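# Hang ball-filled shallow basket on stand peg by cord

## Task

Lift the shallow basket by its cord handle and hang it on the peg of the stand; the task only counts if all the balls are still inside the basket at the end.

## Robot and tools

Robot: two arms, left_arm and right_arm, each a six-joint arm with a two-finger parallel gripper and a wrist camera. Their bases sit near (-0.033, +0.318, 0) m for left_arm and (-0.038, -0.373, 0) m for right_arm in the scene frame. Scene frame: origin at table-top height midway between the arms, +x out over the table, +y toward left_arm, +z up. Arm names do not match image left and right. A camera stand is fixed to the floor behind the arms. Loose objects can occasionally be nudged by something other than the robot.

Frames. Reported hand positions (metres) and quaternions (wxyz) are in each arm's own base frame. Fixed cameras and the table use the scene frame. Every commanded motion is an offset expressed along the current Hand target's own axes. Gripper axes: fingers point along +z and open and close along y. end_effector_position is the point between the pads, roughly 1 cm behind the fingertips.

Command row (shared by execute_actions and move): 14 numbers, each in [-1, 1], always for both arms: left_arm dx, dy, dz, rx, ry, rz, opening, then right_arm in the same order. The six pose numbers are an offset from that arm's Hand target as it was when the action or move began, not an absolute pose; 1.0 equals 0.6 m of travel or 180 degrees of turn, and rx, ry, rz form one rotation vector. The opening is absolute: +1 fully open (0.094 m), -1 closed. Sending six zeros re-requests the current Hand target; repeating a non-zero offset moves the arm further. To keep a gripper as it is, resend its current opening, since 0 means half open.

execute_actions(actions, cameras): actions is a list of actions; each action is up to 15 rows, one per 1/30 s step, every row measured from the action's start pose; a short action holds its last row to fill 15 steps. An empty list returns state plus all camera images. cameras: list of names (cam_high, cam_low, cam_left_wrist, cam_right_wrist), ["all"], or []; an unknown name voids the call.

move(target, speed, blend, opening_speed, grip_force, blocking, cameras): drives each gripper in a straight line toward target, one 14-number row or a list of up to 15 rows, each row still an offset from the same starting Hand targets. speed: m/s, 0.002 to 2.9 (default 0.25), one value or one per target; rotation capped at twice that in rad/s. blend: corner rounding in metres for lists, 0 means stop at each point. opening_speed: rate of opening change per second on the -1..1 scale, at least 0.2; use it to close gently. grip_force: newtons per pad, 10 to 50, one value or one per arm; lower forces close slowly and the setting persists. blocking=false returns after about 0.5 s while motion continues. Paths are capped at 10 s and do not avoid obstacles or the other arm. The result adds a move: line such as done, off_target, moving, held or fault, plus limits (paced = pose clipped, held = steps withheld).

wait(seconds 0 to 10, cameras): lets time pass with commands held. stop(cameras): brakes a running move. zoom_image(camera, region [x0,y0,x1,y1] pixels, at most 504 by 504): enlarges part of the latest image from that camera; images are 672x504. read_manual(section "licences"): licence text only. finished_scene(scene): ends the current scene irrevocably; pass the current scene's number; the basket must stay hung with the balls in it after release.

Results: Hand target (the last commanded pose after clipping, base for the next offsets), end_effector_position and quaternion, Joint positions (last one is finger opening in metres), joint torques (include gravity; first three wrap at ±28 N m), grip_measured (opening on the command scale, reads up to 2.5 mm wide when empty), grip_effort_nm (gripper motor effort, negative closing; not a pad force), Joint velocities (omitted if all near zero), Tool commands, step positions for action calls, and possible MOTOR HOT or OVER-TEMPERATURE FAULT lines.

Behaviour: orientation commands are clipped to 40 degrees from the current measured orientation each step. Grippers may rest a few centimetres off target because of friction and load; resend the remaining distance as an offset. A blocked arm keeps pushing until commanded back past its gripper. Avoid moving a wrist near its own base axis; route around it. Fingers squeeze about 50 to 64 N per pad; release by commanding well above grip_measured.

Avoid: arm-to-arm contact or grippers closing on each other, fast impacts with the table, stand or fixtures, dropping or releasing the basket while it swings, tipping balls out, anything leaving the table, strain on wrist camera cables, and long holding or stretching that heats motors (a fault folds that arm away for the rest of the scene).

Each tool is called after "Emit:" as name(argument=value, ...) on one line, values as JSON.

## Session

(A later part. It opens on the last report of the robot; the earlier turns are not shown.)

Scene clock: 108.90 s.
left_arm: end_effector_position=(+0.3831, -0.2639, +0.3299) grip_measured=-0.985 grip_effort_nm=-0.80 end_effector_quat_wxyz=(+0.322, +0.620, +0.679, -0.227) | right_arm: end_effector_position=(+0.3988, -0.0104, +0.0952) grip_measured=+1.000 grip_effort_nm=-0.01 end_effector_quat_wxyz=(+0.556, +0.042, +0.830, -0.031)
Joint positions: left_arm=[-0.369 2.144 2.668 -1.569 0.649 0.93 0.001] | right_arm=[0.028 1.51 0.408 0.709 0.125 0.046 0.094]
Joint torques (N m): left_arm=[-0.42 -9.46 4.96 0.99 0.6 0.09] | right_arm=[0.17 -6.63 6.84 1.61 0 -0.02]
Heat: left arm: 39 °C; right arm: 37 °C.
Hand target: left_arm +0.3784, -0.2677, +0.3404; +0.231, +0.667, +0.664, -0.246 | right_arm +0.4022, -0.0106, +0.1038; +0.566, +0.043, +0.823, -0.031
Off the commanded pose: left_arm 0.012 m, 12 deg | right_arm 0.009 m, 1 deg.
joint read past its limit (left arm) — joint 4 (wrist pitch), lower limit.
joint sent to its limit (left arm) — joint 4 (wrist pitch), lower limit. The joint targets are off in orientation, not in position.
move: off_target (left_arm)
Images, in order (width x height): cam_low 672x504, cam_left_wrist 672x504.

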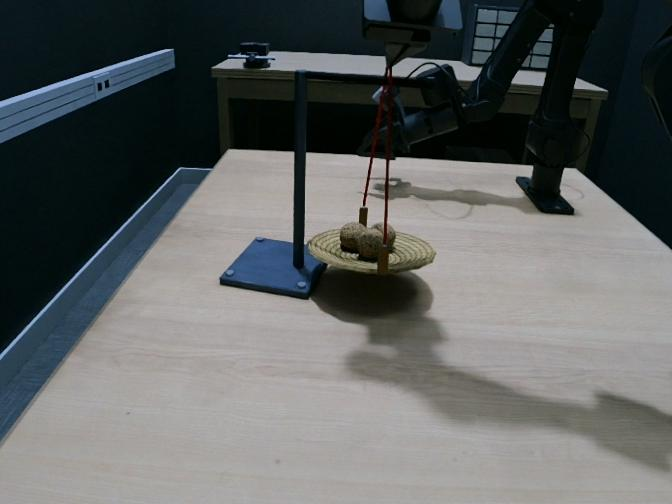

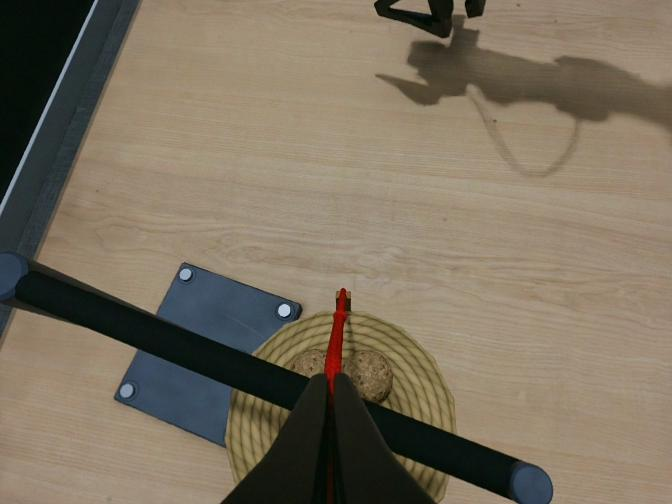

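Emit:
move(target=[0.0125,0.0,0.015,0,0,0,-1,0,0,0,0,0,0,1], speed=0.02, cameras=["cam_low","cam_left_wrist"])

Emit:
zoom_image(camera="cam_low", region=[340, 20, 460, 110])

Scene clock: 116.37 s.
left_arm: end_effector_position=(+0.3828, -0.2636, +0.3182) grip_measured=-0.985 grip_effort_nm=-0.80 end_effector_quat_wxyz=(+0.307, +0.626, +0.680, -0.227) | right_arm: end_effector_position=(+0.3988, -0.0104, +0.0952) grip_measured=+1.000 grip_effort_nm=-0.01 end_effector_quat_wxyz=(+0.556, +0.042, +0.830, -0.031)
Joint positions: left_arm=[-0.371 2.144 2.63 -1.569 0.641 0.953 0.001] | right_arm=[0.028 1.51 0.408 0.709 0.125 0.046 0.094]
Joint torques (N m): left_arm=[-0.44 -9.55 5.04 0.95 0.63 0.09] | right_arm=[0.13 -6.56 6.93 1.65 0.08 -0.04]
Heat: left arm: 39 °C; right arm: 37 °C.
Hand target: left_arm +0.3782, -0.2677, +0.3287; +0.231, +0.667, +0.664, -0.246 | right_arm +0.4022, -0.0106, +0.1038; +0.566, +0.043, +0.823, -0.031
Off the commanded pose: left_arm 0.012 m, 10 deg | right_arm 0.009 m, 1 deg.
joint read past its limit (left arm) — joint 4 (wrist pitch), lower limit.
joint sent to its limit (left arm) — joint 4 (wrist pitch), lower limit. The joint targets are off in orientation, not in position.
move: off_target (left_arm)
Images, in order (width x height): cam_low 672x504, cam_left_wrist 672x504.

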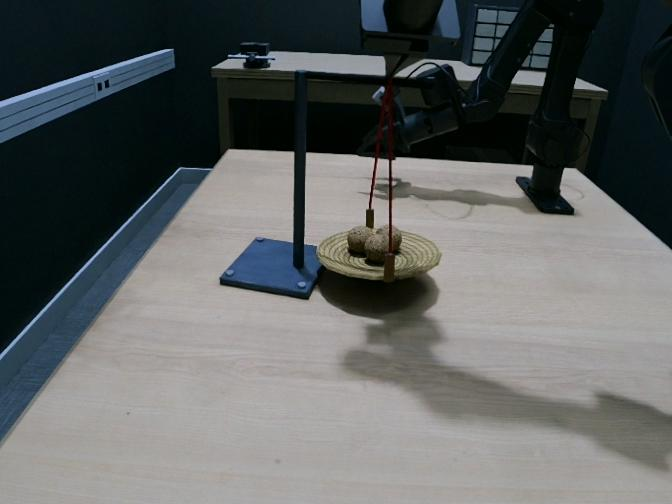

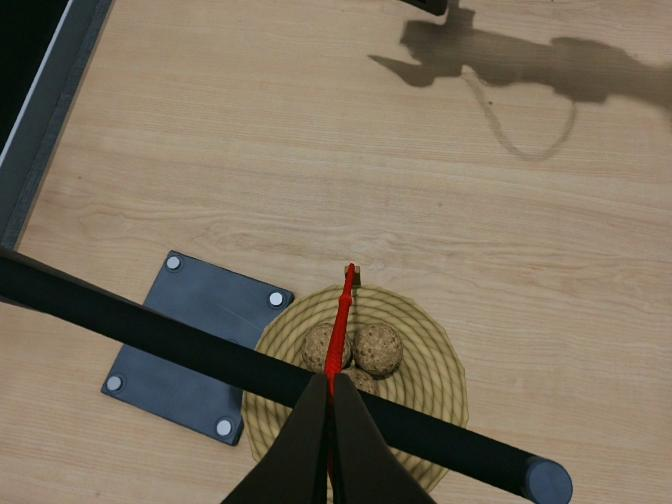

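Scaled by 4.200.

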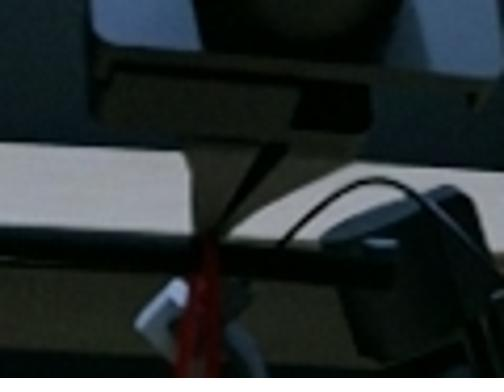

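Emit:
move(target=[0,0,0,0,0,0,-0.5,0,0,0,0,0,0,1], opening_speed=0.2, cameras=["cam_left_wrist","cam_low"])

Emit:
zoom_image(camera="cam_low", region=[340, 20, 460, 110])

Scene clock: 121.10 s.
left_arm: end_effector_position=(+0.3828, -0.2636, +0.3181) grip_measured=-0.501 grip_effort_nm=0.08 end_effector_quat_wxyz=(+0.307, +0.626, +0.680, -0.227) | right_arm: end_effector_position=(+0.3988, -0.0104, +0.0952) grip_measured=+1.000 grip_effort_nm=-0.01 end_effector_quat_wxyz=(+0.556, +0.042, +0.830, -0.031)
Joint positions: left_arm=[-0.371 2.144 2.63 -1.569 0.641 0.953 0.023] | right_arm=[0.028 1.51 0.408 0.709 0.125 0.046 0.094]
Joint torques (N m): left_arm=[-0.44 -9.55 5.04 0.94 0.63 0.08] | right_arm=[0.03 -6.61 6.68 1.58 0.02 0.02]
Heat: left arm: 39 °C; right arm: 37 °C.
Hand target: left_arm +0.3782, -0.2677, +0.3288; +0.231, +0.667, +0.664, -0.246 | right_arm +0.4022, -0.0106, +0.1038; +0.566, +0.043, +0.823, -0.031
Off the commanded pose: left_arm 0.012 m, 10 deg | right_arm 0.009 m, 1 deg.
joint read past its limit (left arm) — joint 4 (wrist pitch), lower limit.
joint sent to its limit (left arm) — joint 4 (wrist pitch), lower limit. The joint targets are off in orientation, not in position.
move: off_target (left_arm)
Images, in order (width x height): cam_low 672x504, cam_left_wrist 672x504.

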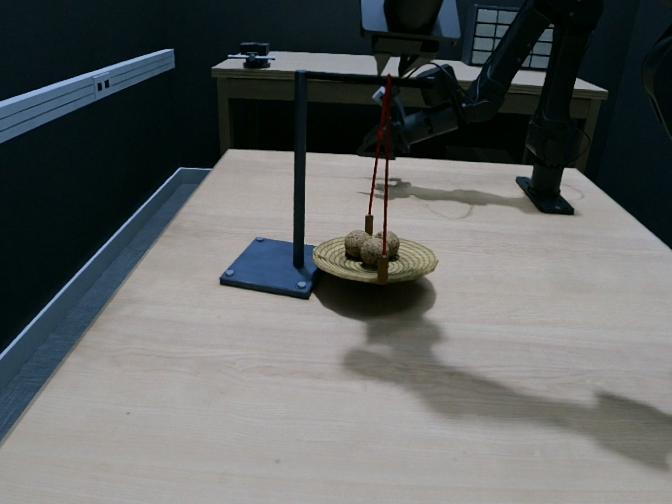

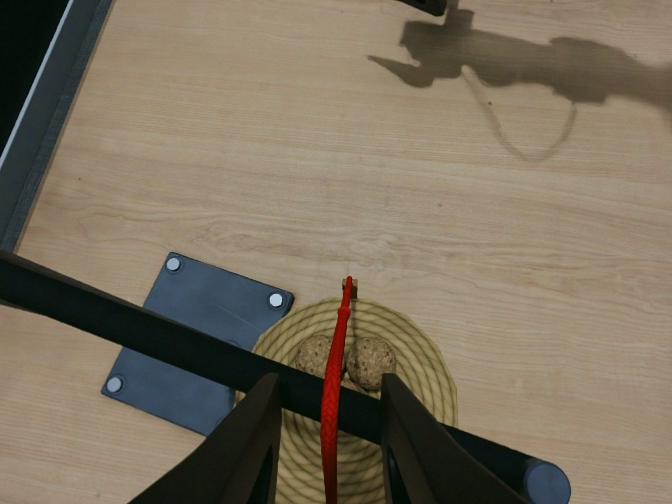

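Scaled by 4.200.

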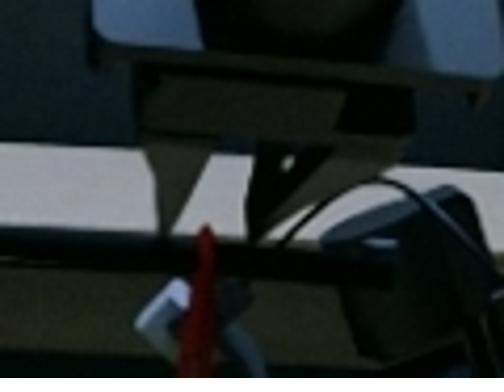

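Retreat up.

Emit:
move(target=[[-0.065,0,-0.079,0,0,0,-0.5,0,0,0,0,0,0,1],[0.01,0,-0.23,0,0,0,-0.5,0,0,0,0,0,0,1]], speed=0.06, cameras=["all"])

Emit:
wait(seconds=2, cameras=["cam_low"])

Scene clock: 128.07 s.
left_arm: end_effector_position=(+0.3931, -0.1757, +0.4134) grip_measured=-0.501 grip_effort_nm=0.08 end_effector_quat_wxyz=(+0.442, +0.554, +0.674, -0.208) | right_arm: end_effector_position=(+0.3988, -0.0104, +0.0952) grip_measured=+1.000 grip_effort_nm=-0.01 end_effector_quat_wxyz=(+0.556, +0.042, +0.830, -0.031)
Joint positions: left_arm=[-0.115 2.03 2.741 -1.569 0.809 0.946 0.023] | right_arm=[0.028 1.51 0.408 0.709 0.125 0.046 0.094]
Joint torques (N m): left_arm=[0.42 -9.87 3.92 1.17 0.66 0.07] | right_arm=[-0.05 -6.49 6.91 1.64 0.01 0.03]
Heat: left arm: 39 °C; right arm: 37 °C.
Hand target: left_arm +0.3813, -0.1755, +0.4314; +0.230, +0.667, +0.665, -0.246 | right_arm +0.4022, -0.0106, +0.1038; +0.566, +0.043, +0.823, -0.031
Off the commanded pose: left_arm 0.022 m, 28 deg | right_arm 0.009 m, 1 deg.
elbow stopped short (left arm): the move would have taken joint 3 (elbow) straighter than the controller allows.
joint read past its limit (left arm) — joint 4 (wrist pitch), lower limit.
joint sent to its limit (left arm) — joint 4 (wrist pitch), lower limit. The joint targets are off in orientation, not in position.
move: off_target (left_arm)

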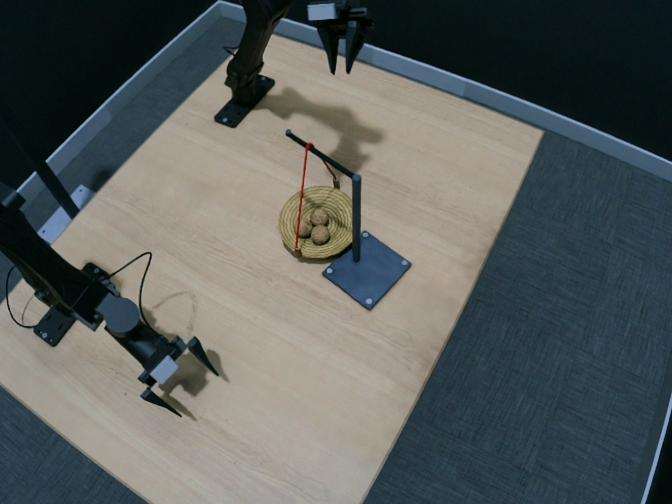

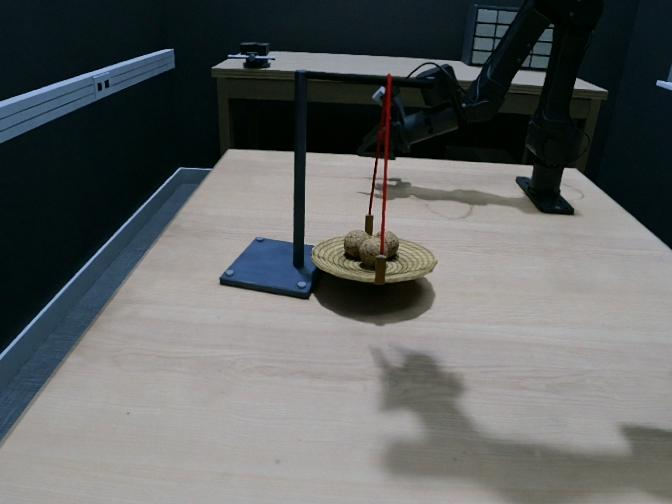

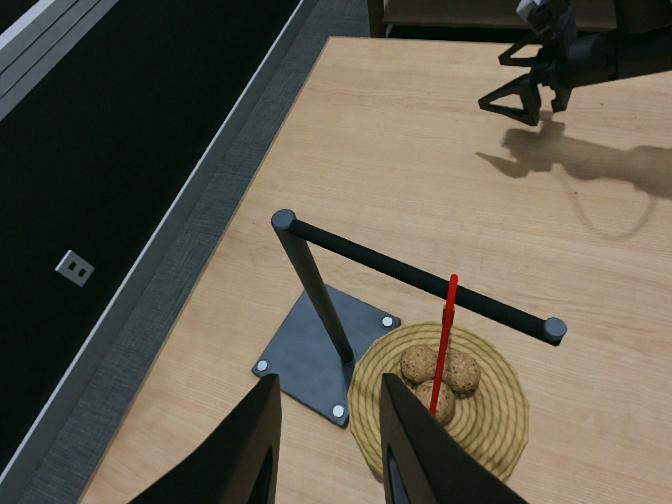

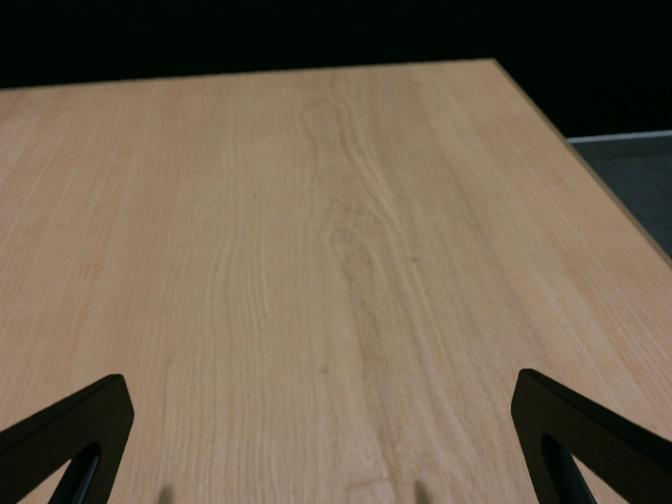

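Scene clock: 130.07 s.
left_arm: end_effector_position=(+0.3931, -0.1758, +0.4134) grip_measured=-0.501 grip_effort_nm=0.08 end_effector_quat_wxyz=(+0.443, +0.555, +0.673, -0.208) | right_arm: end_effector_position=(+0.3988, -0.0104, +0.0952) grip_measured=+1.000 grip_effort_nm=-0.01 end_effector_quat_wxyz=(+0.556, +0.042, +0.830, -0.031)
Joint positions: left_arm=[-0.115 2.03 2.741 -1.569 0.809 0.947 0.023] | right_arm=[0.028 1.51 0.408 0.709 0.125 0.046 0.094]
Joint torques (N m): left_arm=[0.4 -9.88 3.9 1.17 0.67 0.08] | right_arm=[0.24 -6.63 6.82 1.63 0.03 0]
Heat: left arm: 39 °C; right arm: 37 °C.
Hand target: left_arm +0.3813, -0.1755, +0.4314; +0.230, +0.667, +0.665, -0.246 | right_arm +0.4022, -0.0106, +0.1038; +0.566, +0.043, +0.823, -0.031
Tool commands: left_gripper/opening=-0.5 right_gripper/opening=+1.0
Off the commanded pose: left_arm 0.022 m, 28 deg | right_arm 0.009 m, 1 deg.
joint read past its limit (left arm) — joint 4 (wrist pitch), lower limit.
wait: 2.00 s; at rest by 0.17 s
Images, in order (width x height): cam_low 672x504.

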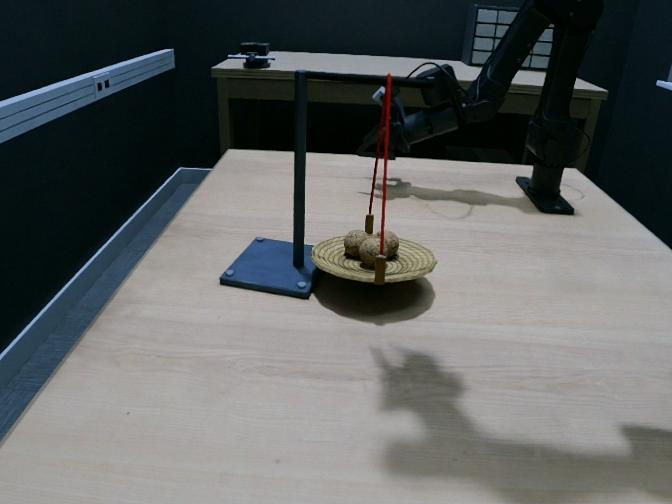

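Emit:
finished_scene(scene=2)

The scene is finished: the task was done.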